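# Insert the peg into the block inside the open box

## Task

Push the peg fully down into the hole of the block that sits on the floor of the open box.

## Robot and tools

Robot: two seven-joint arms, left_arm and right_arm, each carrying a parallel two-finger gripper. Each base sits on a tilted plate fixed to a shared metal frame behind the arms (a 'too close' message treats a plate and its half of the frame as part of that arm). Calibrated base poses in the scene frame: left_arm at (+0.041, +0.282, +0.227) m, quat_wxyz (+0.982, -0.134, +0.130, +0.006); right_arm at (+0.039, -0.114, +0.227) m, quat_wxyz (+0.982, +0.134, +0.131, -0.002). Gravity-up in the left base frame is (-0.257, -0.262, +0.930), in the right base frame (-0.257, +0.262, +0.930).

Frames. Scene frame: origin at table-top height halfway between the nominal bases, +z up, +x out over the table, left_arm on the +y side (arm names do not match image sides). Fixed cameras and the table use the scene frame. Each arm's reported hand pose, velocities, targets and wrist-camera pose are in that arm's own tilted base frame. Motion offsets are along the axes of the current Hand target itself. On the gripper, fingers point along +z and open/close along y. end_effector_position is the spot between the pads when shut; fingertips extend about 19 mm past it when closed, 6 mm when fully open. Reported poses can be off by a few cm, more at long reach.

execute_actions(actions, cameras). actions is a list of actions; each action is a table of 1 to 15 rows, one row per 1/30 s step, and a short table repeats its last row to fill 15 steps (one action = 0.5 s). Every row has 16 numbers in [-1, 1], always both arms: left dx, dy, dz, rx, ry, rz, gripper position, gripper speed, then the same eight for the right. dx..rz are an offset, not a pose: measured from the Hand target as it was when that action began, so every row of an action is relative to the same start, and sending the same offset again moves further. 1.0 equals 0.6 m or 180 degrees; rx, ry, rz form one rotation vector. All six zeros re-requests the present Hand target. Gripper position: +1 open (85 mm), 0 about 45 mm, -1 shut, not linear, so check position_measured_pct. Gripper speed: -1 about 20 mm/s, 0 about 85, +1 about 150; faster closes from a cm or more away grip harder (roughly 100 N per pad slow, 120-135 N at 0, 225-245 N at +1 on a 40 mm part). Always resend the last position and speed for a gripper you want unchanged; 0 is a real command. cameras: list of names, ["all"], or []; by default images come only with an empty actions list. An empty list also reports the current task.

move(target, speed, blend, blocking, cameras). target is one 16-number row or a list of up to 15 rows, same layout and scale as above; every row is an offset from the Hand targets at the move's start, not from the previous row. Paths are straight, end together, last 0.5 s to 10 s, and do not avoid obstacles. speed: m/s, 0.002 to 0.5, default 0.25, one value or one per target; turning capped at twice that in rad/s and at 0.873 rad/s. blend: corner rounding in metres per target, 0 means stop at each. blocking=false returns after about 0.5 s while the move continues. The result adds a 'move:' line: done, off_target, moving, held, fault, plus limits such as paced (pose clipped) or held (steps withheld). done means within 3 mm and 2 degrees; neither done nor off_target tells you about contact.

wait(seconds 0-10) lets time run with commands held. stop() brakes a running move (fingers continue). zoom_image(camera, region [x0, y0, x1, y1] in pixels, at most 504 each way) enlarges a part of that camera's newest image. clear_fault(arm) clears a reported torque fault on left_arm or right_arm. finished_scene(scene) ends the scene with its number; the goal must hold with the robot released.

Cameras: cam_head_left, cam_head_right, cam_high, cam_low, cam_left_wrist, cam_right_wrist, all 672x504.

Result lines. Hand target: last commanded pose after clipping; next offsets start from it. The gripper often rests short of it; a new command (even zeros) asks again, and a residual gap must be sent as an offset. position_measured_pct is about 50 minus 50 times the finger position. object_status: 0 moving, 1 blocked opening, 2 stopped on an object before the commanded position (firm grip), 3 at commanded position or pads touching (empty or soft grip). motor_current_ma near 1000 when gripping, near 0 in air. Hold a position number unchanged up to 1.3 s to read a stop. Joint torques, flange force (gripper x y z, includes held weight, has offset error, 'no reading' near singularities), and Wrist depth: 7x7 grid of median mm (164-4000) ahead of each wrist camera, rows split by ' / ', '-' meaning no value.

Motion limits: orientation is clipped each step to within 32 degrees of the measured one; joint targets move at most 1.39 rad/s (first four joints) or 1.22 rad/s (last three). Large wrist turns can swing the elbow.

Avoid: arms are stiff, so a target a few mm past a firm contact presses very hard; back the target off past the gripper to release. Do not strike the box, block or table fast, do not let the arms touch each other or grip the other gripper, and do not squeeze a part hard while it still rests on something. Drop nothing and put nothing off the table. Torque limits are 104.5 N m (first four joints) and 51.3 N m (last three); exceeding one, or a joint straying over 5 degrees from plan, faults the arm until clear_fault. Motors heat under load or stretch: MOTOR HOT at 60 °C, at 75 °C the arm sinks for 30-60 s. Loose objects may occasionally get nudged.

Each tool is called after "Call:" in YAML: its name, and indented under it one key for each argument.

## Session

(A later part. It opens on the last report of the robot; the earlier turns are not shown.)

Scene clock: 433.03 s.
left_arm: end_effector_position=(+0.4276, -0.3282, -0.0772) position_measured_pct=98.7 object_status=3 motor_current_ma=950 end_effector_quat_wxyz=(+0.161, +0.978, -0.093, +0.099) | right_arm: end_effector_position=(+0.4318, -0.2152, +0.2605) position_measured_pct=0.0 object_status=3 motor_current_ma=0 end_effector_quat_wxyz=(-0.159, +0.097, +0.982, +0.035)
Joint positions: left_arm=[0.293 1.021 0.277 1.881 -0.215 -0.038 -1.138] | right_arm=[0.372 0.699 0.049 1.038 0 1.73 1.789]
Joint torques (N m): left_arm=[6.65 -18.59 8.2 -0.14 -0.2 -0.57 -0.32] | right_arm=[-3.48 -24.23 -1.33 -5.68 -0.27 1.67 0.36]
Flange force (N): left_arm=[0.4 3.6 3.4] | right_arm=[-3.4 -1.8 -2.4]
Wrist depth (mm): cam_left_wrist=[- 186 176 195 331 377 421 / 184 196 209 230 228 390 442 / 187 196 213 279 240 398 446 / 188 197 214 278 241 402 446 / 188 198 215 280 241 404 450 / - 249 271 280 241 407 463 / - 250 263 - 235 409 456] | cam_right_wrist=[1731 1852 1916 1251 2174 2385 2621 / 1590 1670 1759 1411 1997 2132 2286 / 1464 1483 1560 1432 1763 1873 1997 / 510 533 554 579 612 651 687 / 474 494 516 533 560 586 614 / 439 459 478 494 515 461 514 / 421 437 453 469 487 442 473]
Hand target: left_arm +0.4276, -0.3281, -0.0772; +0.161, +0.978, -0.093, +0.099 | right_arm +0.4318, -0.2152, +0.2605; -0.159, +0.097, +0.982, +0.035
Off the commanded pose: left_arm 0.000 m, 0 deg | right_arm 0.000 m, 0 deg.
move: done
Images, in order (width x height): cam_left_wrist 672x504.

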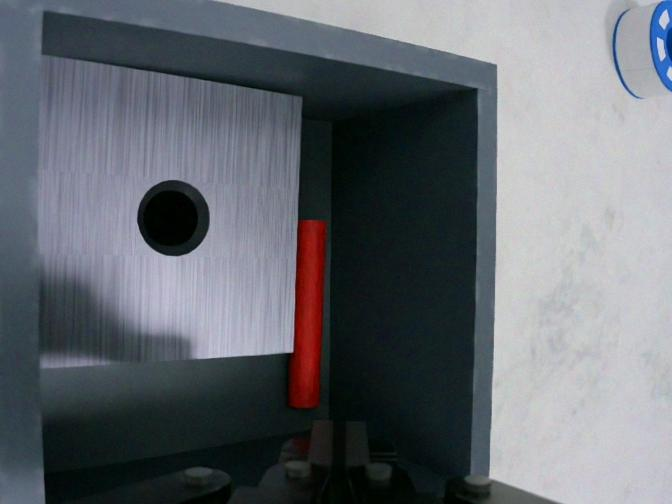

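Call:
move:
  target: [0.004,-0.0025,0.1732,0,0,0,-1,0,0,0,0,0,0,0,1,1]
  speed: 0.06
  cameras: ["cam_left_wrist"]

Scene clock: 459.53 s.
left_arm: end_effector_position=(+0.4473, -0.3617, -0.1736) position_measured_pct=98.7 object_status=3 motor_current_ma=950 end_effector_quat_wxyz=(+0.161, +0.978, -0.093, +0.099) | right_arm: end_effector_position=(+0.4318, -0.2152, +0.2605) position_measured_pct=0.0 object_status=3 motor_current_ma=0 end_effector_quat_wxyz=(-0.159, +0.097, +0.982, +0.035)
Joint positions: left_arm=[0.368 1.264 0.238 1.669 -0.211 -0.079 -1.139] | right_arm=[0.372 0.699 0.049 1.038 0 1.73 1.789]
Joint torques (N m): left_arm=[7.37 -19.82 8.48 0.16 -0.21 -0.59 -0.3] | right_arm=[-3.51 -24.21 -1.29 -5.71 -0.31 1.67 0.39]
Flange force (N): left_arm=[0.6 3.3 3.3] | right_arm=[-3.2 -1.7 -2.3]
Wrist depth (mm): cam_left_wrist=[- - - 179 - - - / - - - 180 - - - / - - - 180 - - - / - - - 180 - - - / - - - 180 - - - / - - - 181 - - - / - - - - - - -] | cam_right_wrist=[1731 1827 1894 1251 2181 2368 2580 / 1598 1670 1749 1399 1985 2146 2318 / 1477 1497 1560 1448 1736 1884 2003 / 512 534 553 582 612 651 689 / 473 493 516 533 560 588 617 / 438 459 477 496 514 443 407 / 422 436 453 472 488 442 461]
Hand target: left_arm +0.4473, -0.3617, -0.1736; +0.161, +0.978, -0.093, +0.099 | right_arm +0.4318, -0.2152, +0.2605; -0.159, +0.097, +0.982, +0.035
Off the commanded pose: left_arm 0.000 m, 0 deg | right_arm 0.000 m, 0 deg.
move: done
Images, in order (width x height): cam_left_wrist 672x504.

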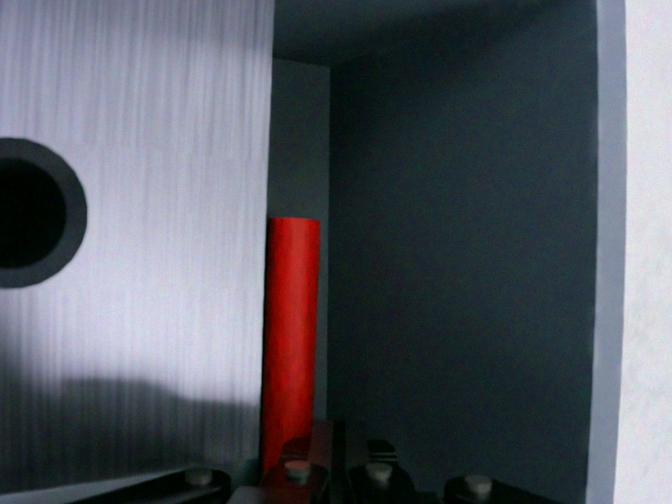

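Call:
move:
  target:
    - [0,0.0015,0.005,0,0,0,-1,0,0,0,0,0,0,0,1,1]
    - [0,-0.0242,-0.0047,0,0,0,-1,0,0,0,0,0,0,0,1,1]
  speed: 0.03
  cameras: ["cam_left_wrist"]

Scene clock: 470.10 s.
left_arm: end_effector_position=(+0.4499, -0.3473, -0.1753) position_measured_pct=98.7 object_status=3 motor_current_ma=950 end_effector_quat_wxyz=(+0.161, +0.978, -0.093, +0.099) | right_arm: end_effector_position=(+0.4318, -0.2152, +0.2605) position_measured_pct=0.0 object_status=3 motor_current_ma=0 end_effector_quat_wxyz=(-0.159, +0.097, +0.982, +0.035)
Joint positions: left_arm=[0.333 1.267 0.244 1.686 -0.23 -0.091 -1.154] | right_arm=[0.372 0.699 0.049 1.038 0 1.73 1.789]
Joint torques (N m): left_arm=[7.29 -19.56 8.44 0.49 -0.23 -0.56 -0.32] | right_arm=[-3.48 -24.29 -1.27 -5.66 -0.27 1.66 0.4]
Flange force (N): left_arm=[0.6 3.1 3.3] | right_arm=[-3.7 -1.7 -2.6]
Wrist depth (mm): cam_left_wrist=[- - - - 177 - - / - - - - 177 - - / - - - - 177 - - / - - - - 178 - - / - - - - 178 - - / - - - - 174 - - / - - - - 178 - -] | cam_right_wrist=[1731 1837 1905 1249 2181 2394 2610 / 1586 1687 1759 1408 1973 2112 2286 / 1454 1493 1575 1426 1740 1894 1991 / 509 534 555 582 613 647 688 / 473 494 515 533 559 588 619 / 438 459 477 494 516 459 416 / 421 439 453 470 488 442 459]
Hand target: left_arm +0.4499, -0.3473, -0.1753; +0.161, +0.978, -0.093, +0.099 | right_arm +0.4318, -0.2152, +0.2605; -0.159, +0.097, +0.982, +0.035
Off the commanded pose: left_arm 0.000 m, 0 deg | right_arm 0.000 m, 0 deg.
move: done
Images, in order (width x height): cam_left_wrist 672x504.

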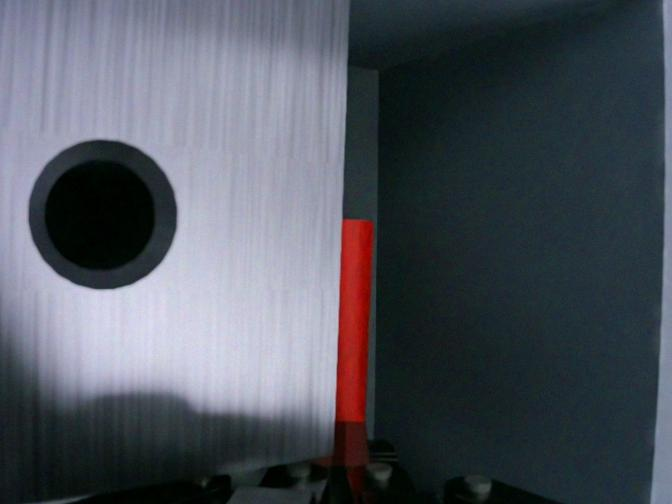

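Call:
move:
  target:
    - [0,0,-0.15,0,0,0,-1,0,0,0,0,0,0,0,1,1]
    - [0,0.041,-0.1203,0.0611,0,0,-1,0,0,0,0,0,0,0,1,1]
    - [0,0.041,-0.1203,0.0611,0,0,-0.65,0,0,0,0,0,0,0,1,1]
  speed: 0.15
  cameras: ["cam_left_wrist"]

Scene clock: 509.37 s.
left_arm: end_effector_position=(+0.4328, -0.3461, -0.1010) position_measured_pct=82.3 object_status=0 motor_current_ma=0 end_effector_quat_wxyz=(+0.066, +0.989, -0.083, +0.107) | right_arm: end_effector_position=(+0.4318, -0.2152, +0.2605) position_measured_pct=0.0 object_status=3 motor_current_ma=0 end_effector_quat_wxyz=(-0.159, +0.097, +0.982, +0.035)
Joint positions: left_arm=[0.618 1.049 0.016 1.732 -0.101 0.107 -1.015] | right_arm=[0.372 0.699 0.049 1.038 0 1.73 1.789]
Joint torques (N m): left_arm=[7.3 -20.1 6.38 -1.85 0.01 -0.53 -0.35] | right_arm=[-3.46 -24.26 -1.24 -5.68 -0.29 1.63 0.38]
Flange force (N): left_arm=[0.9 4.6 2.2] | right_arm=[-3.5 -1.7 -2.6]
Wrist depth (mm): cam_left_wrist=[173 176 173 176 280 308 338 / 175 182 192 216 197 184 335 / 175 184 193 258 208 184 336 / 176 187 193 251 204 185 338 / 176 184 194 247 202 316 339 / 218 229 246 247 198 318 341 / - 234 245 245 196 - 343] | cam_right_wrist=[1731 1822 1911 1253 2167 2394 2560 / 1602 1691 1759 1387 1985 2125 2286 / 1448 1493 1571 1438 1736 1878 1991 / 512 532 553 581 610 649 689 / 474 493 518 534 559 587 616 / 439 459 476 494 516 466 432 / 422 436 451 473 488 461 465]
Hand target: left_arm +0.4328, -0.3461, -0.1010; +0.066, +0.989, -0.083, +0.107 | right_arm +0.4318, -0.2152, +0.2605; -0.159, +0.097, +0.982, +0.035
Off the commanded pose: left_arm 0.000 m, 0 deg | right_arm 0.000 m, 0 deg.
move: done
Images, in order (width x height): cam_left_wrist 672x504.

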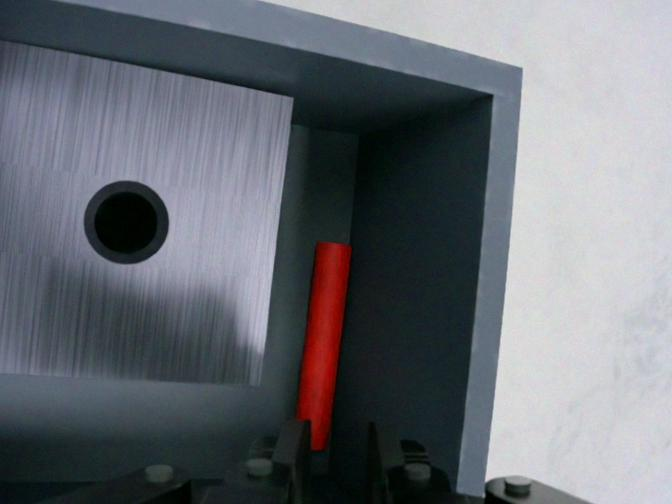

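Call:
move:
  target:
    - [0.0952,-0.0028,0.0042,0,-0.0131,0.0294,-1,0,0,0,0,0,0,0,1,1]
    - [0.0952,-0.0042,0.0945,0,-0.0131,0.0294,-1,0,0,0,0,0,0,0,1,1]
    - [0.0968,-0.0178,0.0884,0,-0.0131,0.0294,-1,0,0,0,0,0,0,0,1,1]
  speed: [0.15,0.08,0.04]
  blend: [0.02,0,0]
  cameras: ["cam_left_wrist"]

Scene clock: 547.77 s.
left_arm: end_effector_position=(+0.5014, -0.3522, -0.1405) position_measured_pct=98.7 object_status=3 motor_current_ma=950 end_effector_quat_wxyz=(+0.060, +0.986, -0.130, +0.090) | right_arm: end_effector_position=(+0.4318, -0.2152, +0.2605) position_measured_pct=0.0 object_status=3 motor_current_ma=0 end_effector_quat_wxyz=(-0.159, +0.097, +0.982, +0.035)
Joint positions: left_arm=[0.498 1.203 0.098 1.434 -0.173 0.297 -1.148] | right_arm=[0.372 0.699 0.049 1.038 0 1.73 1.789]
Joint torques (N m): left_arm=[6.11 -20.27 4.94 -0.81 -0.05 0.47 -0.3] | right_arm=[-3.44 -24.25 -1.13 -5.62 -0.23 1.63 0.4]
Flange force (N): left_arm=[3.8 7.9 1.7] | right_arm=[-3.8 -1.7 -2.8]
Wrist depth (mm): cam_left_wrist=[178 187 199 211 227 243 262 / 180 188 200 212 225 243 264 / 180 188 200 213 228 245 262 / - 189 197 211 224 245 267 / - - - - - - - / - - - 205 182 - - / - - - - 189 - -] | cam_right_wrist=[1731 1842 1894 1261 2195 2385 2570 / 1605 1670 1759 1408 1973 2139 2294 / 1467 1500 1564 1438 1727 1889 1979 / 511 534 556 582 611 651 690 / 473 495 515 536 559 588 616 / 440 459 478 493 516 469 514 / 421 436 453 471 490 462 464]
Hand target: left_arm +0.5014, -0.3522, -0.1406; +0.060, +0.986, -0.130, +0.090 | right_arm +0.4318, -0.2152, +0.2605; -0.159, +0.097, +0.982, +0.035
Off the commanded pose: left_arm 0.000 m, 0 deg | right_arm 0.000 m, 0 deg.
move: done
Images, in order (width x height): cam_left_wrist 672x504.

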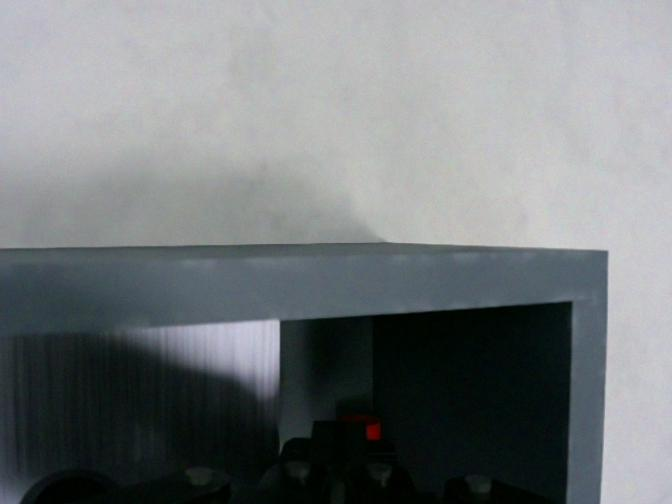

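Call:
move:
  target: [0,-0.0366,-0.0163,0,0,0,-1,0,0,0,0,0,0,0,1,1]
  speed: 0.25

Call:
move:
  target:
    - [0,0,-0.1167,0,0,0,-1,0,0,0,0,0,0,0,1,1]
    - [-0.05,0,-0.1667,0,0,0,-0.5,0,0,0,0,0,0,0,1,1]
  speed: 0.15
  blend: 0.02
  cameras: ["cam_left_wrist","cam_high"]

Scene clock: 552.37 s.
left_arm: end_effector_position=(+0.5056, -0.3298, -0.1331) position_measured_pct=98.7 object_status=3 motor_current_ma=950 end_effector_quat_wxyz=(+0.060, +0.986, -0.130, +0.090) | right_arm: end_effector_position=(+0.4318, -0.2152, +0.2605) position_measured_pct=0.0 object_status=3 motor_current_ma=0 end_effector_quat_wxyz=(-0.159, +0.097, +0.982, +0.035)
Joint positions: left_arm=[0.451 1.178 0.109 1.477 -0.185 0.282 -1.178] | right_arm=[0.372 0.699 0.049 1.038 0 1.73 1.789]
Joint torques (N m): left_arm=[4.52 -20.08 3.6 -0.6 -0.27 0.71 -0.35] | right_arm=[-3.55 -24.21 -1.29 -5.73 -0.26 1.66 0.39]
Flange force (N): left_arm=[3.0 10.1 2.0] | right_arm=[-3.2 -1.7 -2.3]
Wrist depth (mm): cam_left_wrist=[178 187 199 211 226 243 263 / 180 188 200 212 225 243 264 / 180 188 201 213 228 245 262 / 179 189 197 207 184 - 271 / - - - - 178 - - / - - - 205 180 - - / - - - - 189 - -] | cam_right_wrist=[1736 1842 1916 1242 2240 2429 2550 / 1594 1679 1759 1405 2028 2098 2335 / 1451 1507 1571 1432 1754 1873 2015 / 510 531 556 582 612 648 686 / 474 494 515 533 559 586 617 / 439 459 476 494 513 493 498 / 421 436 453 471 488 492 462]
Hand target: left_arm +0.5056, -0.3298, -0.1331; +0.060, +0.986, -0.130, +0.090 | right_arm +0.4318, -0.2152, +0.2605; -0.159, +0.097, +0.982, +0.035
Off the commanded pose: left_arm 0.000 m, 0 deg | right_arm 0.000 m, 0 deg.
move: done

Scene clock: 554.13 s.
left_arm: end_effector_position=(+0.4609, -0.3084, -0.0412) position_measured_pct=74.9 object_status=0 motor_current_ma=0 end_effector_quat_wxyz=(+0.060, +0.986, -0.130, +0.090) | right_arm: end_effector_position=(+0.4318, -0.2152, +0.2605) position_measured_pct=0.0 object_status=3 motor_current_ma=0 end_effector_quat_wxyz=(-0.159, +0.097, +0.982, +0.035)
Joint positions: left_arm=[0.446 0.93 0.118 1.716 -0.174 0.291 -1.163] | right_arm=[0.372 0.699 0.049 1.038 0 1.73 1.789]
Joint torques (N m): left_arm=[7.08 -19.89 6.92 -2.22 0.19 -0.34 -0.31] | right_arm=[-3.49 -24.23 -1.24 -5.72 -0.23 1.66 0.4]
Flange force (N): left_arm=[1.9 4.1 2.1] | right_arm=[-3.3 -1.6 -2.3]
Wrist depth (mm): cam_left_wrist=[260 273 291 309 331 356 387 / 261 275 292 313 332 358 384 / 254 215 237 209 239 360 391 / 211 223 235 303 252 366 393 / 212 221 236 304 255 368 395 / 213 222 236 307 261 369 396 / - 222 235 313 275 371 398] | cam_right_wrist=[1745 1847 1927 1253 2210 2368 2590 / 1602 1662 1745 1402 1973 2118 2318 / 1448 1497 1575 1426 1740 1884 1991 / 510 535 555 581 612 648 689 / 474 494 516 533 560 587 616 / 440 459 479 492 516 494 498 / 422 437 452 472 488 494 462]
Hand target: left_arm +0.4609, -0.3084, -0.0412; +0.060, +0.986, -0.130, +0.090 | right_arm +0.4318, -0.2152, +0.2605; -0.159, +0.097, +0.982, +0.035
Off the commanded pose: left_arm 0.000 m, 0 deg | right_arm 0.000 m, 0 deg.
move: done
Images, in order (width x height): cam_high 672x504, cam_left_wrist 672x504.

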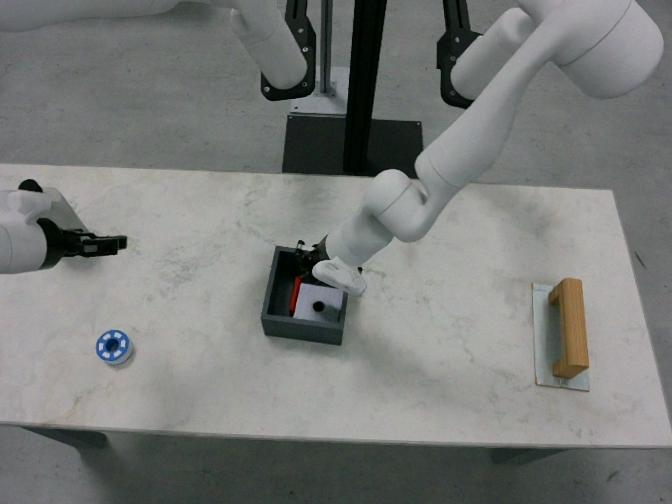

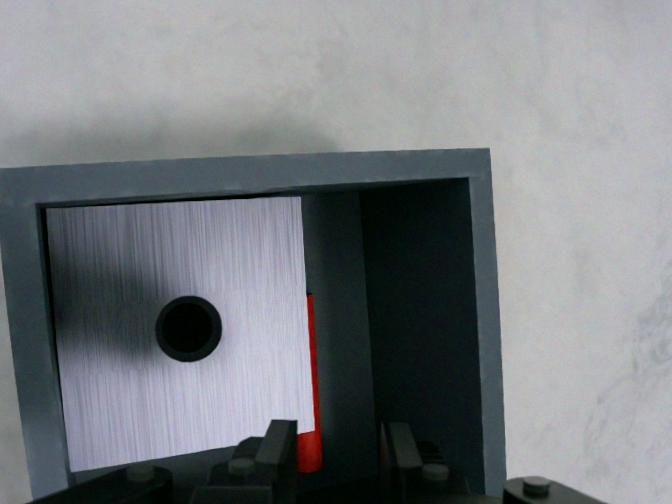

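Call:
move:
  target: [-0.0477,0.0097,0.0837,0.0557,0.0046,-0.0126,-0.5,0,0,0,0,0,0,0,1,1]
  speed: 0.12
  cameras: ["cam_left_wrist"]

Scene clock: 581.13 s.
left_arm: end_effector_position=(+0.4403, -0.3140, -0.0952) position_measured_pct=74.9 object_status=3 motor_current_ma=0 end_effector_quat_wxyz=(-0.024, +0.989, -0.101, +0.107) | right_arm: end_effector_position=(+0.4318, -0.2152, +0.2605) position_measured_pct=0.0 object_status=3 motor_current_ma=0 end_effector_quat_wxyz=(-0.159, +0.097, +0.982, +0.035)
Joint positions: left_arm=[0.748 1.049 -0.136 1.672 -0.148 0.275 -0.947] | right_arm=[0.372 0.699 0.049 1.038 0 1.73 1.789]
Joint torques (N m): left_arm=[7.29 -20.35 4.86 -2.45 0.06 -0.27 -0.31] | right_arm=[-3.51 -24.27 -1.17 -5.72 -0.25 1.64 0.36]
Flange force (N): left_arm=[0.9 4.3 1.4] | right_arm=[-3.4 -1.7 -2.4]
Wrist depth (mm): cam_left_wrist=[- 237 246 255 263 272 289 / 180 185 192 199 207 173 290 / 181 185 192 252 227 174 291 / 181 185 193 252 240 182 292 / 182 187 193 253 242 183 293 / 183 189 240 253 246 179 294 / - 236 - - 259 187 294] | cam_right_wrist=[1727 1842 1939 1253 2195 2420 2531 / 1609 1670 1754 1411 1997 2105 2278 / 1473 1493 1582 1429 1745 1873 2003 / 510 534 552 581 611 650 689 / 473 493 515 534 560 586 617 / 439 458 479 494 516 496 460 / 421 437 453 471 487 493 462]
Hand target: left_arm +0.4403, -0.3140, -0.0952; -0.024, +0.989, -0.101, +0.107 | right_arm +0.4318, -0.2152, +0.2605; -0.159, +0.097, +0.982, +0.035
Off the commanded pose: left_arm 0.000 m, 0 deg | right_arm 0.000 m, 0 deg.
move: done
Images, in order (width x height): cam_left_wrist 672x504.

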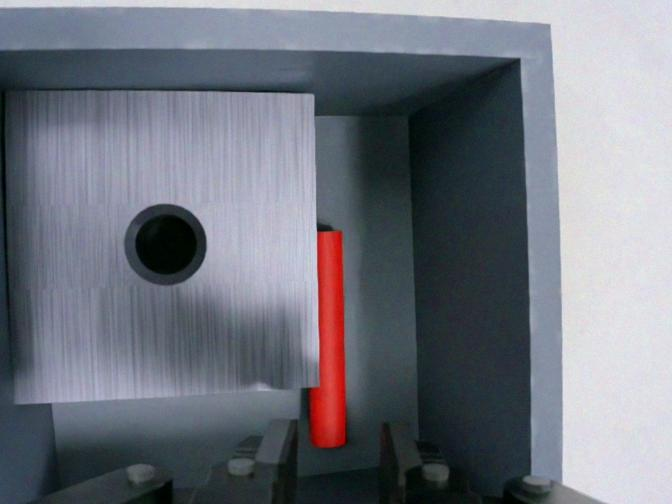

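Call:
move:
  target: [-0.0073,-0.0063,0.1315,0,0,0,-0.5,0,0,0,0,0,0,0,1,1]
  speed: 0.06
  cameras: ["cam_left_wrist"]

Scene clock: 590.07 s.
left_arm: end_effector_position=(+0.4539, -0.3074, -0.1728) position_measured_pct=74.9 object_status=3 motor_current_ma=0 end_effector_quat_wxyz=(-0.024, +0.989, -0.101, +0.107) | right_arm: end_effector_position=(+0.4318, -0.2152, +0.2605) position_measured_pct=0.0 object_status=3 motor_current_ma=0 end_effector_quat_wxyz=(-0.159, +0.097, +0.982, +0.035)
Joint positions: left_arm=[0.721 1.226 -0.138 1.581 -0.148 0.185 -0.946] | right_arm=[0.372 0.699 0.049 1.038 0 1.73 1.789]
Joint torques (N m): left_arm=[7.57 -21 4.85 -1.69 -0.01 -0.22 -0.31] | right_arm=[-3.48 -24.3 -1.21 -5.69 -0.28 1.6 0.37]
Flange force (N): left_arm=[0.8 4.1 2.0] | right_arm=[-3.7 -1.8 -2.7]
Wrist depth (mm): cam_left_wrist=[- - - 171 174 - - / - - - - 175 - - / - - - - 175 - - / - - - - 175 - - / - - - - 176 - - / - - - - 177 - - / - - - - - - -] | cam_right_wrist=[1740 1857 1900 1244 2181 2360 2540 / 1598 1653 1754 1405 1997 2132 2310 / 1454 1490 1564 1417 1749 1878 2003 / 513 534 555 580 612 651 686 / 473 492 515 533 560 587 617 / 438 459 478 494 515 495 426 / 421 436 453 471 488 495 451]
Hand target: left_arm +0.4539, -0.3074, -0.1728; -0.024, +0.989, -0.101, +0.107 | right_arm +0.4318, -0.2152, +0.2605; -0.159, +0.097, +0.982, +0.035
Off the commanded pose: left_arm 0.000 m, 0 deg | right_arm 0.000 m, 0 deg.
move: done
Images, in order (width x height): cam_left_wrist 672x504.

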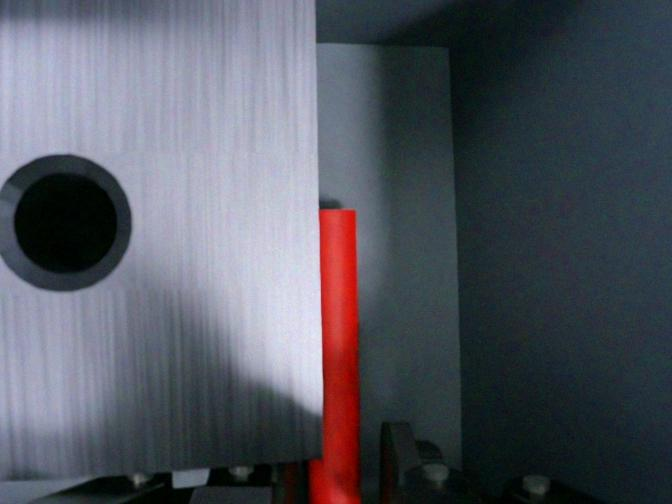

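Call:
move:
  target:
    - [0,0,0.0018,0,0,0,-0.5,0,0,0,0,0,0,0,1,1]
    - [0,0,0.0018,0,0,0,-1,-1,0,0,0,0,0,0,1,1]
  speed: 0.03
  cameras: ["cam_left_wrist"]

Scene clock: 597.80 s.
left_arm: end_effector_position=(+0.4542, -0.3074, -0.1739) position_measured_pct=85.7 object_status=0 motor_current_ma=1000 end_effector_quat_wxyz=(-0.024, +0.989, -0.101, +0.107) | right_arm: end_effector_position=(+0.4318, -0.2152, +0.2605) position_measured_pct=0.0 object_status=3 motor_current_ma=0 end_effector_quat_wxyz=(-0.159, +0.097, +0.982, +0.035)
Joint positions: left_arm=[0.721 1.229 -0.138 1.579 -0.148 0.185 -0.946] | right_arm=[0.372 0.699 0.049 1.038 0 1.73 1.789]
Joint torques (N m): left_arm=[6.87 -18.92 4.29 -2.95 -0.06 -1.1 -0.33] | right_arm=[-3.49 -24.29 -1.23 -5.65 -0.29 1.66 0.35]
Flange force (N): left_arm=[-1.6 3.3 -5.8] | right_arm=[-3.7 -1.8 -2.6]
Wrist depth (mm): cam_left_wrist=[- - - 171 173 - - / - - - 172 174 - - / - - - - 174 - - / - - - - 175 - - / - - - - 175 - - / - - - - 175 - - / - - - - - - -] | cam_right_wrist=[1727 1852 1900 1249 2195 2385 2621 / 1605 1674 1768 1399 1991 2125 2310 / 1451 1500 1560 1432 1740 1900 1997 / 511 533 555 583 611 651 687 / 474 494 516 533 560 587 617 / 440 459 476 495 516 495 427 / 422 437 452 471 487 492 448]
Hand target: left_arm +0.4541, -0.3074, -0.1739; -0.024, +0.989, -0.101, +0.107 | right_arm +0.4318, -0.2152, +0.2605; -0.159, +0.097, +0.982, +0.035
Off the commanded pose: left_arm 0.000 m, 0 deg | right_arm 0.000 m, 0 deg.
move: done
Images, in order (width x height): cam_left_wrist 672x504.

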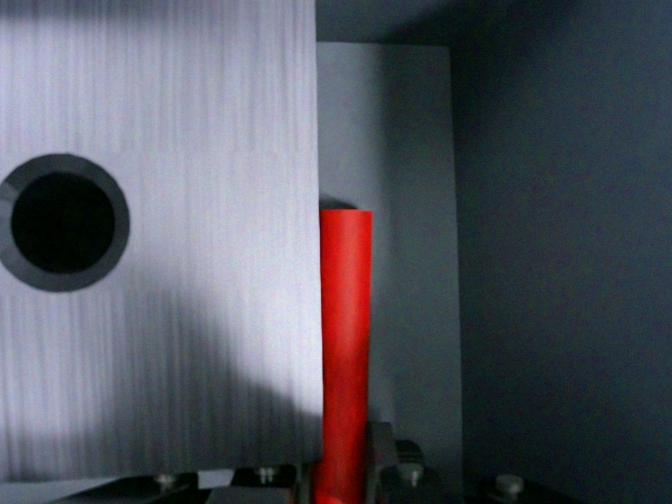

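Call:
move:
  target:
    - [0,0.0121,-0.0485,0,0,0,-1,-1,0,0,0,0,0,0,1,1]
    - [0,0.0485,-0.194,0,0,0,-1,-1,0,0,0,0,0,0,1,1]
  speed: [0.04,0.1]
  blend: [0.01,0]
  cameras: ["cam_left_wrist","cam_high"]

Scene clock: 602.80 s.
left_arm: end_effector_position=(+0.4233, -0.3388, -0.0624) position_measured_pct=85.7 object_status=2 motor_current_ma=1000 end_effector_quat_wxyz=(-0.024, +0.989, -0.101, +0.107) | right_arm: end_effector_position=(+0.4318, -0.2152, +0.2605) position_measured_pct=0.0 object_status=3 motor_current_ma=0 end_effector_quat_wxyz=(-0.159, +0.097, +0.982, +0.035)
Joint positions: left_arm=[0.813 0.983 -0.145 1.671 -0.132 0.351 -0.913] | right_arm=[0.372 0.699 0.049 1.038 0 1.73 1.789]
Joint torques (N m): left_arm=[7.26 -20.26 4.87 -3.16 0.09 -0.34 -0.31] | right_arm=[-3.47 -24.27 -1.19 -5.64 -0.31 1.64 0.38]
Flange force (N): left_arm=[1.1 4.6 1.2] | right_arm=[-3.7 -1.8 -2.7]
Wrist depth (mm): cam_left_wrist=[268 276 286 296 309 322 335 / 217 222 229 257 214 323 336 / 219 225 232 288 217 323 337 / 219 228 232 292 208 324 338 / 220 226 233 293 211 326 339 / 268 276 284 294 212 327 340 / 268 272 - - - 328 342] | cam_right_wrist=[1731 1832 1905 1249 2188 2368 2642 / 1590 1674 1745 1399 1973 2118 2294 / 1464 1500 1560 1432 1736 1873 1991 / 510 533 556 582 612 653 690 / 473 494 516 533 558 586 616 / 440 458 478 495 515 495 492 / 421 436 453 470 486 494 463]
Hand target: left_arm +0.4233, -0.3388, -0.0623; -0.024, +0.989, -0.101, +0.107 | right_arm +0.4318, -0.2152, +0.2605; -0.159, +0.097, +0.982, +0.035
Off the commanded pose: left_arm 0.000 m, 0 deg | right_arm 0.000 m, 0 deg.
move: done
Images, in order (width x height): cam_high 672x504, cam_left_wrist 672x504.

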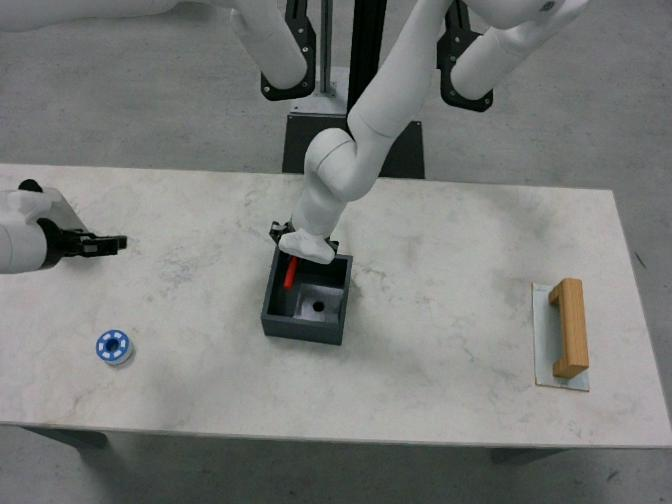

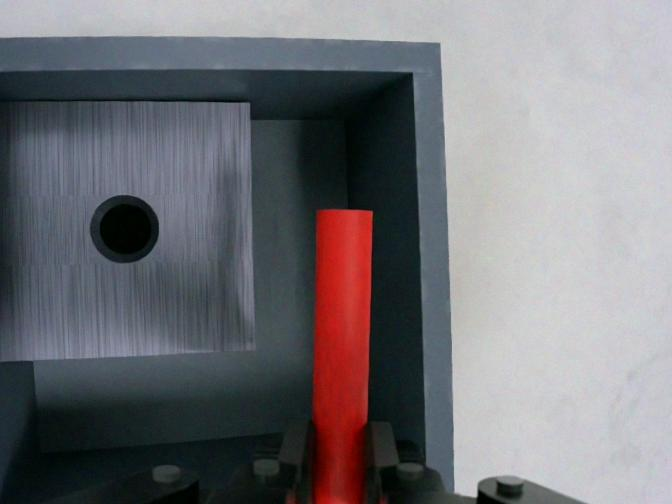

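Call:
move:
  target:
    - [0,0.0121,-0.0485,0,0,0,-1,-1,0,0,0,0,0,0,1,1]
    - [-0.1707,-0.3195,-0.03,0,0,0,-1,-1,0,0,0,0,0,0,1,1]
    - [-0.1707,-0.359,0.1275,0,0,0,-1,-1,0,0,0,0,0,0,1,1]
  speed: [0.15,0.25,0.06]
  blend: [0.02,0.01,0]
  cameras: ["cam_left_wrist"]

Scene clock: 617.63 s.
left_arm: end_effector_position=(+0.3839, -0.1051, -0.1433) position_measured_pct=85.7 object_status=2 motor_current_ma=1000 end_effector_quat_wxyz=(-0.024, +0.989, -0.101, +0.107) | right_arm: end_effector_position=(+0.4318, -0.2152, +0.2605) position_measured_pct=0.0 object_status=3 motor_current_ma=0 end_effector_quat_wxyz=(-0.159, +0.097, +0.982, +0.035)
Joint positions: left_arm=[0.441 1.118 -0.222 2.158 -0.302 -0.336 -1.117] | right_arm=[0.372 0.699 0.049 1.038 0 1.73 1.789]
Joint torques (N m): left_arm=[5.5 -16.06 3.87 3.29 -0.3 -0.22 -0.28] | right_arm=[-3.48 -24.32 -1.27 -5.65 -0.27 1.62 0.38]
Flange force (N): left_arm=[0.1 1.8 1.5] | right_arm=[-3.8 -1.8 -2.7]
Wrist depth (mm): cam_left_wrist=[- - 166 170 177 184 182 / - - 166 171 177 185 183 / - - 167 171 177 185 185 / - - 167 - 178 185 189 / - - 167 - 179 186 193 / - - 167 - 179 187 193 / - - - - - 187 -] | cam_right_wrist=[1754 1822 1894 1253 2210 2376 2610 / 1598 1670 1754 1402 1991 2112 2310 / 1464 1507 1564 1429 1745 1868 1979 / 510 534 556 582 612 652 689 / 474 494 515 533 560 587 618 / 439 459 478 495 517 496 498 / 421 436 455 471 488 492 463]
Hand target: left_arm +0.3839, -0.1051, -0.1433; -0.024, +0.989, -0.101, +0.107 | right_arm +0.4318, -0.2152, +0.2605; -0.159, +0.097, +0.982, +0.035
Off the commanded pose: left_arm 0.000 m, 0 deg | right_arm 0.000 m, 0 deg.
move: done; blend cut to 0.015 m at target 1
Images, in order (width x height): cam_left_wrist 672x504.

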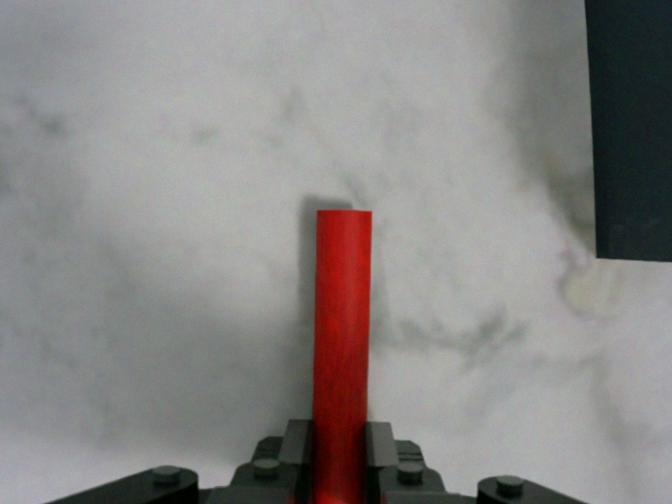

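Call:
move:
  target: [0,-0.0008,0.0032,0,0,0,-1,-1,0,0,0,0,0,0,1,1]
  speed: 0.03
  cameras: ["cam_left_wrist"]

Scene clock: 620.87 s.
left_arm: end_effector_position=(+0.3844, -0.1046, -0.1451) position_measured_pct=85.7 object_status=2 motor_current_ma=1000 end_effector_quat_wxyz=(-0.024, +0.989, -0.101, +0.107) | right_arm: end_effector_position=(+0.4318, -0.2152, +0.2605) position_measured_pct=0.0 object_status=3 motor_current_ma=0 end_effector_quat_wxyz=(-0.159, +0.097, +0.982, +0.035)
Joint positions: left_arm=[0.44 1.123 -0.222 2.155 -0.302 -0.338 -1.117] | right_arm=[0.372 0.699 0.049 1.038 0 1.73 1.789]
Joint torques (N m): left_arm=[4.05 -9.27 3.17 -0.65 -0.08 -0.85 -0.34] | right_arm=[-3.52 -24.3 -1.25 -5.62 -0.25 1.69 0.38]
Flange force (N): left_arm=[-2.0 3.4 -24.6] | right_arm=[-3.8 -1.9 -2.6]
Wrist depth (mm): cam_left_wrist=[- - - 169 175 182 182 / - - - 170 176 182 183 / - - 166 169 176 183 184 / - - 166 - 176 183 187 / - - 166 - 177 185 191 / - - 166 - 177 185 192 / - - - - - 186 -] | cam_right_wrist=[1731 1812 1916 1258 2203 2402 2560 / 1590 1696 1749 1408 1979 2098 2335 / 1467 1487 1556 1426 1745 1873 1973 / 510 533 557 580 613 646 688 / 473 492 516 534 560 588 614 / 440 458 477 494 515 494 498 / 420 436 453 472 488 493 462]
Hand target: left_arm +0.3844, -0.1046, -0.1451; -0.024, +0.989, -0.101, +0.107 | right_arm +0.4318, -0.2152, +0.2605; -0.159, +0.097, +0.982, +0.035
Off the commanded pose: left_arm 0.000 m, 0 deg | right_arm 0.000 m, 0 deg.
move: done
Images, in order (width x height): cam_left_wrist 672x504.

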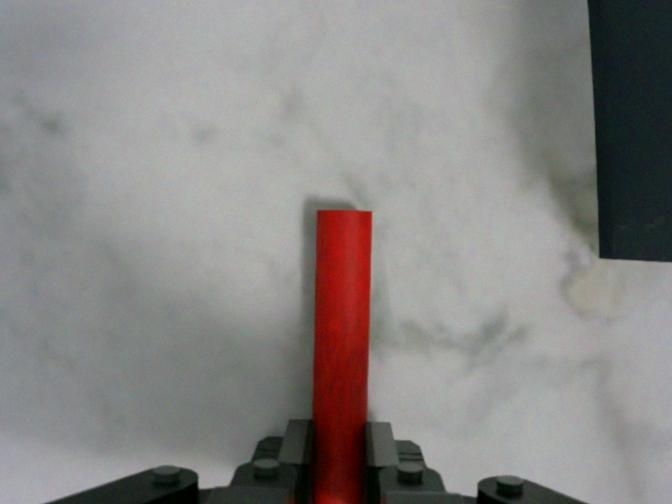

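Call:
move:
  target:
    - [0,0,0,0,0,0,-0.5,-0.5,0,0,0,0,0,0,1,1]
    - [0,0,-0.15,0,0,0,-0.5,-0.5,0,0,0,0,0,0,1,1]
    - [-0.1023,0.0298,-0.0938,0.0739,0.2487,0.0306,0,0,0,0,0,0,0,0,1,1]
  speed: [0.1,0.1,0.2]
  cameras: ["cam_left_wrist"]

Scene clock: 638.67 s.
left_arm: end_effector_position=(+0.3100, -0.1109, -0.1041) position_measured_pct=49.8 object_status=0 motor_current_ma=0 end_effector_quat_wxyz=(-0.100, +0.859, -0.136, +0.484) | right_arm: end_effector_position=(+0.4318, -0.2152, +0.2605) position_measured_pct=0.0 object_status=3 motor_current_ma=0 end_effector_quat_wxyz=(-0.159, +0.097, +0.982, +0.035)
Joint positions: left_arm=[1.292 1.784 -0.162 2.464 0.86 -1.437 -0.813] | right_arm=[0.372 0.699 0.049 1.038 0 1.73 1.789]
Joint torques (N m): left_arm=[3.86 -13.2 1.21 7 1.32 -1.42 -0.31] | right_arm=[-3.45 -24.32 -1.22 -5.67 -0.31 1.67 0.32]
Flange force (N): left_arm=[1.1 -1.2 3.9] | right_arm=[-3.6 -1.8 -2.5]
Wrist depth (mm): cam_left_wrist=[453 456 458 457 459 296 342 / 397 388 398 399 391 280 296 / 346 346 348 349 349 266 231 / 312 312 313 315 309 284 259 / 275 280 280 281 282 282 278 / 249 257 258 255 259 259 256 / 241 242 - 243 - 244 244] | cam_right_wrist=[1704 1847 1889 1256 2232 2394 2590 / 1598 1674 1749 1396 2003 2146 2286 / 1454 1493 1560 1426 1754 1884 784 / 509 532 555 581 611 651 688 / 475 493 514 534 558 586 615 / 439 459 477 493 516 494 498 / 422 436 454 471 488 493 462]
Hand target: left_arm +0.3100, -0.1109, -0.1041; -0.100, +0.859, -0.136, +0.484 | right_arm +0.4318, -0.2152, +0.2605; -0.159, +0.097, +0.982, +0.035
Off the commanded pose: left_arm 0.000 m, 0 deg | right_arm 0.000 m, 0 deg.
move: done
Images, in order (width x height): cam_left_wrist 672x504.

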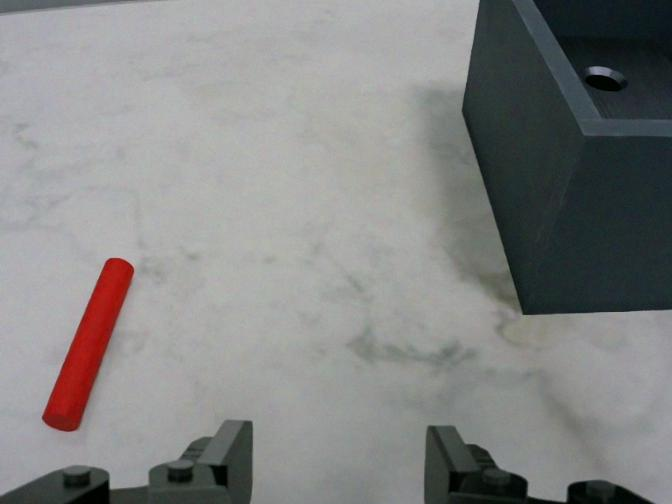

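Call:
move:
  target: [0.0123,-0.1813,0.0123,-0.0133,0,0.0133,0,0,0,0,0,0,0,0,1,1]
  speed: 0.2
  cameras: ["cam_left_wrist"]

Scene clock: 647.63 s.
left_arm: end_effector_position=(+0.3180, -0.0737, -0.0912) position_measured_pct=49.8 object_status=3 motor_current_ma=0 end_effector_quat_wxyz=(-0.101, +0.859, -0.145, +0.481) | right_arm: end_effector_position=(+0.4318, -0.2152, +0.2605) position_measured_pct=0.0 object_status=3 motor_current_ma=0 end_effector_quat_wxyz=(-0.159, +0.097, +0.982, +0.035)
Joint positions: left_arm=[1.232 1.894 -0.259 2.549 0.756 -1.566 -0.667] | right_arm=[0.372 0.699 0.049 1.038 0 1.73 1.789]
Joint torques (N m): left_arm=[3.7 -11.99 0.79 7.92 1.53 -1.13 -0.28] | right_arm=[-3.53 -24.31 -1.28 -5.71 -0.31 1.7 0.4]
Flange force (N): left_arm=[2.5 -2.5 4.7] | right_arm=[-3.5 -1.8 -2.3]
Wrist depth (mm): cam_left_wrist=[455 456 455 455 456 345 281 / 398 399 399 399 399 366 269 / 348 347 348 348 347 347 271 / 307 307 314 313 308 313 273 / 280 276 281 281 281 281 277 / 254 250 258 255 258 259 255 / 243 239 - 243 - 243 243] | cam_right_wrist=[1745 1832 1905 1249 2181 2411 2590 / 1594 1666 1749 1405 1997 2098 2326 / 1467 1500 1575 1435 1718 1889 2003 / 510 535 554 583 609 651 686 / 475 494 515 533 558 587 617 / 440 459 477 493 514 495 499 / 421 436 454 471 488 493 463]
Hand target: left_arm +0.3180, -0.0737, -0.0912; -0.101, +0.859, -0.145, +0.481 (not the last commanded pose) | right_arm +0.4318, -0.2152, +0.2605; -0.159, +0.097, +0.982, +0.035
Off the commanded pose: left_arm 0.069 m, 2 deg | right_arm 0.000 m, 0 deg.
move: held (left_arm; a check stopped the path); limits=held
pose unreachable (left arm): on one or more control steps of this call, first in action 0 (counted from 0), this arm could not follow its commanded pose, so it was not sent that pose on those steps. It may still have moved: this result reports where it is.
cause: moving toward the commanded pose would bring two parts of the arm too close to each other (its base or mounting and another part of the arm, with joints 1 (waist) to 6 (wrist pitch) between them, 18 mm apart when it was first held).
Images, in order (width x height): cam_left_wrist 672x504.

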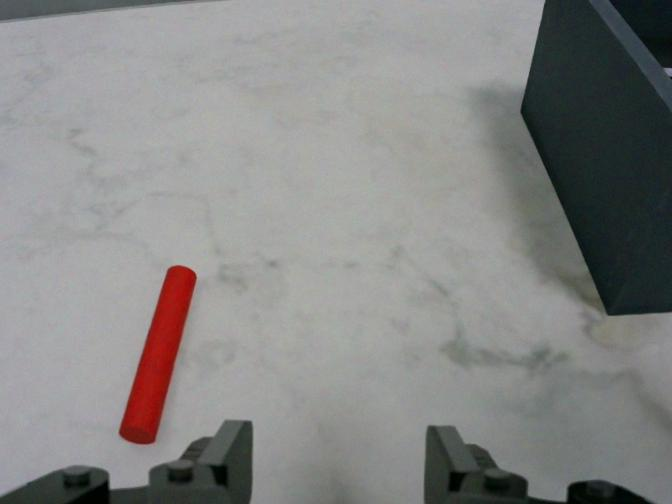

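Call:
move:
  target: [0.1282,-0.1245,0.0337,-0.0072,-0.2492,0.012,0,0,0,0,0,0,0,0,1,1]
  speed: 0.2
  cameras: ["cam_left_wrist"]

Scene clock: 672.70 s.
left_arm: end_effector_position=(+0.3846, -0.0296, -0.0169) position_measured_pct=49.8 object_status=3 motor_current_ma=0 end_effector_quat_wxyz=(-0.148, +0.976, -0.116, +0.113) | right_arm: end_effector_position=(+0.4318, -0.2152, +0.2605) position_measured_pct=0.0 object_status=3 motor_current_ma=0 end_effector_quat_wxyz=(-0.159, +0.097, +0.982, +0.035)
Joint positions: left_arm=[0.637 0.827 -0.494 2.259 -0.365 -0.056 -1.123] | right_arm=[0.372 0.699 0.049 1.038 0 1.73 1.789]
Joint torques (N m): left_arm=[4.79 -14.12 2.04 1.49 -0.04 0.12 -0.28] | right_arm=[-3.4 -24.4 -1.35 -5.64 -0.27 1.68 0.38]
Flange force (N): left_arm=[-0.7 2.1 -0.6] | right_arm=[-4.0 -1.7 -2.6]
Wrist depth (mm): cam_left_wrist=[268 268 268 267 266 266 265 / 270 268 268 268 267 267 266 / 270 270 269 268 268 267 267 / 271 270 270 269 268 268 267 / 271 271 271 270 269 269 268 / 272 271 270 270 270 269 268 / 272 272 - 271 271 270 269] | cam_right_wrist=[1718 1812 1894 1249 2218 2343 2590 / 1590 1674 1745 1396 1985 2139 2286 / 1457 1493 1560 1432 1736 1868 2009 / 509 533 555 582 614 651 689 / 474 494 513 534 558 587 617 / 439 457 477 494 515 494 499 / 422 436 453 472 487 493 462]
Hand target: left_arm +0.3847, -0.0296, -0.0169; -0.148, +0.976, -0.116, +0.113 | right_arm +0.4318, -0.2152, +0.2605; -0.159, +0.097, +0.982, +0.035
Off the commanded pose: left_arm 0.000 m, 0 deg | right_arm 0.000 m, 0 deg.
move: done
Images, in order (width x height): cam_left_wrist 672x504.

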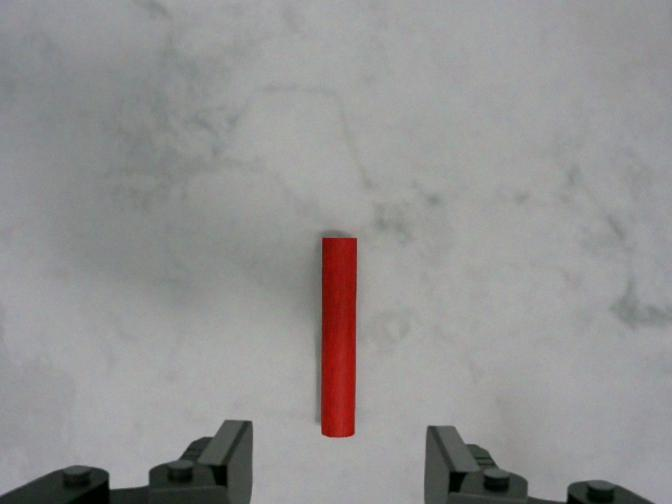

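Call:
move:
  target:
    - [-0.0067,0.001,0.1642,0,0,0,0,0,0,0,0,0,0,0,1,1]
    - [-0.0067,0.001,0.1642,0,0,0,-1,-1,0,0,0,0,0,0,1,1]
  speed: 0.1
  cameras: ["cam_left_wrist"]

Scene clock: 681.80 s.
left_arm: end_effector_position=(+0.4059, -0.0032, -0.1095) position_measured_pct=85.7 object_status=0 motor_current_ma=1000 end_effector_quat_wxyz=(-0.148, +0.976, -0.116, +0.113) | right_arm: end_effector_position=(+0.4318, -0.2152, +0.2605) position_measured_pct=0.0 object_status=3 motor_current_ma=0 end_effector_quat_wxyz=(-0.159, +0.097, +0.982, +0.035)
Joint positions: left_arm=[0.548 1.115 -0.484 2.168 -0.342 -0.268 -1.114] | right_arm=[0.372 0.699 0.049 1.038 0 1.73 1.789]
Joint torques (N m): left_arm=[3.73 -11.43 1.53 0.51 0.02 -0.61 -0.28] | right_arm=[-3.45 -24.27 -1.28 -5.67 -0.25 1.67 0.34]
Flange force (N): left_arm=[-1.5 1.1 -17.0] | right_arm=[-3.5 -1.8 -2.5]
Wrist depth (mm): cam_left_wrist=[170 170 169 169 169 168 168 / 171 170 170 170 169 169 169 / 171 170 170 170 170 169 169 / 171 171 171 170 170 170 169 / 172 171 171 171 170 170 170 / 172 172 171 171 171 170 170 / - 172 - - - 171 -] | cam_right_wrist=[1736 1837 1927 1253 2181 2402 2580 / 1590 1683 1763 1402 2021 2092 2302 / 1464 1487 1575 1435 1731 1900 1967 / 509 532 555 580 611 648 689 / 473 494 514 533 560 586 618 / 439 458 478 494 516 496 498 / 421 438 453 470 488 493 463]
Hand target: left_arm +0.4059, -0.0032, -0.1095; -0.148, +0.976, -0.116, +0.113 | right_arm +0.4318, -0.2152, +0.2605; -0.159, +0.097, +0.982, +0.035
Off the commanded pose: left_arm 0.000 m, 0 deg | right_arm 0.000 m, 0 deg.
move: done
Images, in order (width x height): cam_left_wrist 672x504.

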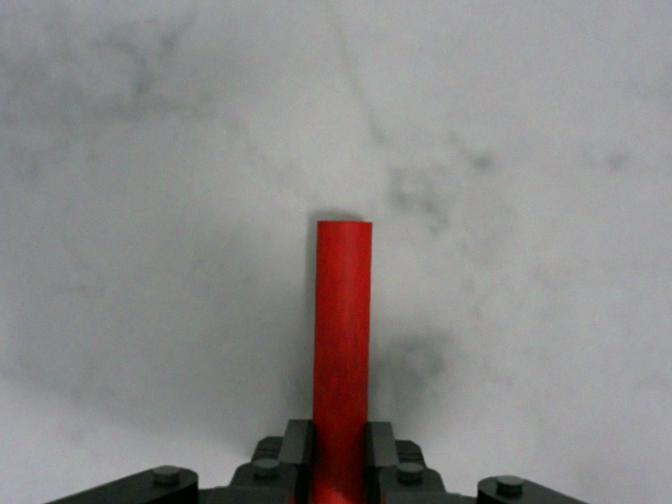

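Call:
move:
  target:
    - [0,0,-0.08,0,0,0,-1,-1,0,0,0,0,0,0,1,1]
    - [0.117,0.1593,-0.08,0,0,0.105,-1,-1,0,0,0,0,0,0,1,1]
    - [0.117,0.1593,-0.0013,0,0,0.105,-1,-1,0,0,0,0,0,0,1,1]
  speed: [0.12,0.2,0.05]
  blend: [0.02,0.01,0]

Scene clock: 688.80 s.
left_arm: end_effector_position=(+0.4538, -0.1105, -0.1258) position_measured_pct=85.7 object_status=2 motor_current_ma=1000 end_effector_quat_wxyz=(-0.165, +0.943, -0.275, +0.088) | right_arm: end_effector_position=(+0.4318, -0.2152, +0.2605) position_measured_pct=0.0 object_status=3 motor_current_ma=0 end_effector_quat_wxyz=(-0.159, +0.097, +0.982, +0.035)
Joint positions: left_arm=[0.681 1.138 -0.377 1.886 -0.422 0.058 -1.185] | right_arm=[0.372 0.699 0.049 1.038 0 1.73 1.789]
Joint torques (N m): left_arm=[6.47 -18.15 2.44 0.62 -0.08 0.09 -0.28] | right_arm=[-3.45 -24.26 -1.28 -5.68 -0.21 1.64 0.36]
Flange force (N): left_arm=[-0.2 2.2 1.6] | right_arm=[-3.5 -1.7 -2.6]
Wrist depth (mm): cam_left_wrist=[171 170 170 170 170 169 - / 171 171 171 170 170 169 - / 171 171 171 170 170 170 170 / 172 171 171 171 171 170 170 / 172 172 172 171 171 171 170 / 173 172 172 172 171 171 171 / - 173 - - - 171 -] | cam_right_wrist=[1722 1847 1922 1246 2203 2411 2560 / 1590 1691 1745 1402 1991 2139 2326 / 1473 1493 1556 1445 1727 1873 1991 / 510 532 556 583 611 649 688 / 475 494 515 533 560 587 619 / 439 459 476 494 515 494 497 / 422 437 454 472 488 494 462]
Hand target: left_arm +0.4538, -0.1105, -0.1258; -0.165, +0.943, -0.275, +0.088 | right_arm +0.4318, -0.2152, +0.2605; -0.159, +0.097, +0.982, +0.035
Off the commanded pose: left_arm 0.000 m, 0 deg | right_arm 0.000 m, 0 deg.
move: done

Call:
move:
  target:
    - [0,0,0.0008,0,0,0,-0.62,-1,0,0,0,0,0,0,1,1]
    - [0,0,-0.12,0,0,0,-0.62,-1,0,0,0,0,0,0,1,1]
  speed: [0.02,0.1]
  cameras: ["cam_left_wrist"]

Scene clock: 693.43 s.
left_arm: end_effector_position=(+0.4354, -0.1294, -0.0589) position_measured_pct=81.4 object_status=3 motor_current_ma=0 end_effector_quat_wxyz=(-0.165, +0.943, -0.275, +0.088) | right_arm: end_effector_position=(+0.4318, -0.2152, +0.2605) position_measured_pct=0.0 object_status=3 motor_current_ma=0 end_effector_quat_wxyz=(-0.159, +0.097, +0.982, +0.035)
Joint positions: left_arm=[0.726 0.961 -0.359 1.958 -0.423 0.176 -1.196] | right_arm=[0.372 0.699 0.049 1.038 0 1.73 1.789]
Joint torques (N m): left_arm=[6.18 -17.3 2.71 -0.31 -0.08 0.14 -0.28] | right_arm=[-3.49 -24.27 -1.27 -5.56 -0.23 1.68 0.38]
Flange force (N): left_arm=[-0.1 2.5 1.2] | right_arm=[-4.0 -1.9 -2.9]
Wrist depth (mm): cam_left_wrist=[243 243 242 241 241 183 - / 243 243 242 242 242 194 - / 244 243 243 243 242 222 174 / 244 244 243 243 243 242 185 / 245 244 244 235 243 242 210 / 246 245 245 244 243 243 243 / 246 245 245 244 244 243 243] | cam_right_wrist=[1718 1832 1922 1253 2203 2447 2590 / 1602 1679 1768 1396 1967 2112 2294 / 1457 1487 1560 1451 1731 1894 1979 / 510 533 556 583 613 649 687 / 475 492 515 534 559 587 619 / 439 459 479 495 518 494 498 / 421 437 454 471 488 493 462]
Hand target: left_arm +0.4354, -0.1294, -0.0589; -0.165, +0.943, -0.275, +0.088 | right_arm +0.4318, -0.2152, +0.2605; -0.159, +0.097, +0.982, +0.035
Off the commanded pose: left_arm 0.000 m, 0 deg | right_arm 0.000 m, 0 deg.
move: done
Images, in order (width x height): cam_left_wrist 672x504.

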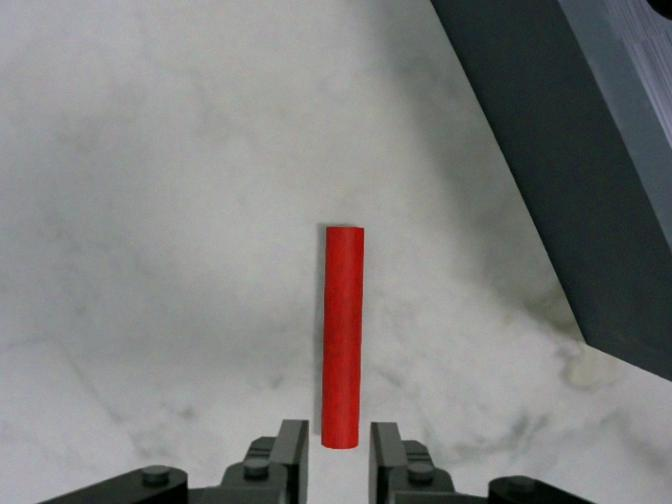

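Call:
move:
  target: [-0.106,0.0008,0.0233,0,0.25,0,0,-1,0,0,0,0,0,0,1,1]
  speed: 0.15
  cameras: ["cam_left_wrist","cam_high"]

Scene clock: 729.67 s.
left_arm: end_effector_position=(+0.3857, -0.0913, -0.0768) position_measured_pct=49.8 object_status=3 motor_current_ma=0 end_effector_quat_wxyz=(-0.047, +0.838, -0.317, +0.442) | right_arm: end_effector_position=(+0.4318, -0.2152, +0.2605) position_measured_pct=0.0 object_status=3 motor_current_ma=0 end_effector_quat_wxyz=(-0.159, +0.097, +0.982, +0.035)
Joint positions: left_arm=[0.712 1.743 -0.598 2.567 0.025 -1.936 -1.233] | right_arm=[0.372 0.699 0.049 1.038 0 1.73 1.789]
Joint torques (N m): left_arm=[4.52 -12.66 0.8 6.98 0.55 -1.89 -0.27] | right_arm=[-3.44 -24.23 -1.28 -5.69 -0.26 1.63 0.37]
Flange force (N): left_arm=[2.1 -5.8 2.0] | right_arm=[-3.4 -1.7 -2.5]
Wrist depth (mm): cam_left_wrist=[1621 1727 457 460 283 326 350 / 399 399 400 402 302 245 305 / 355 348 348 350 319 246 210 / 308 314 315 315 310 261 216 / 281 281 283 278 283 273 248 / 255 258 260 252 260 259 257 / 243 243 - 241 - 245 245] | cam_right_wrist=[1704 1837 1922 1253 2203 2385 2570 / 1579 1683 1749 1402 2003 2132 2318 / 1457 1490 1571 1435 1754 1862 2003 / 512 533 554 583 612 652 689 / 474 493 515 533 560 584 617 / 441 459 477 494 516 494 499 / 420 439 453 472 486 494 461]
Hand target: left_arm +0.3857, -0.0913, -0.0768; -0.047, +0.838, -0.317, +0.442 | right_arm +0.4318, -0.2152, +0.2605; -0.159, +0.097, +0.982, +0.035
Off the commanded pose: left_arm 0.000 m, 0 deg | right_arm 0.000 m, 0 deg.
move: done
Images, in order (width x height): cam_high 672x504, cam_left_wrist 672x504.

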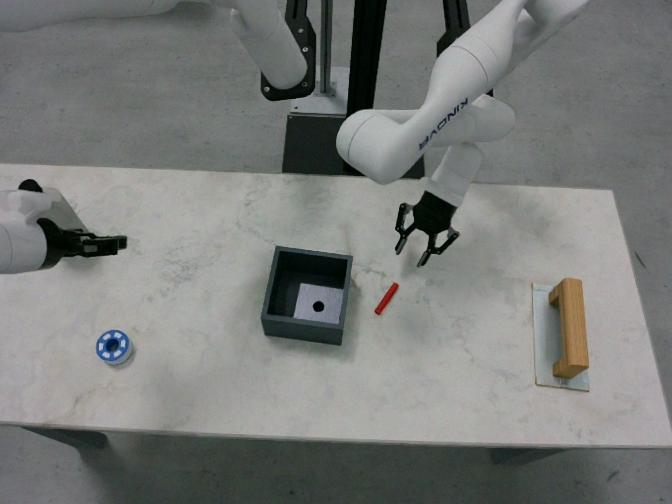

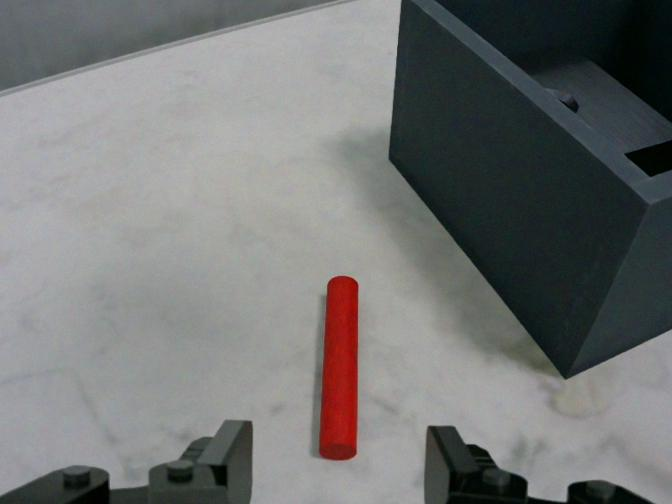

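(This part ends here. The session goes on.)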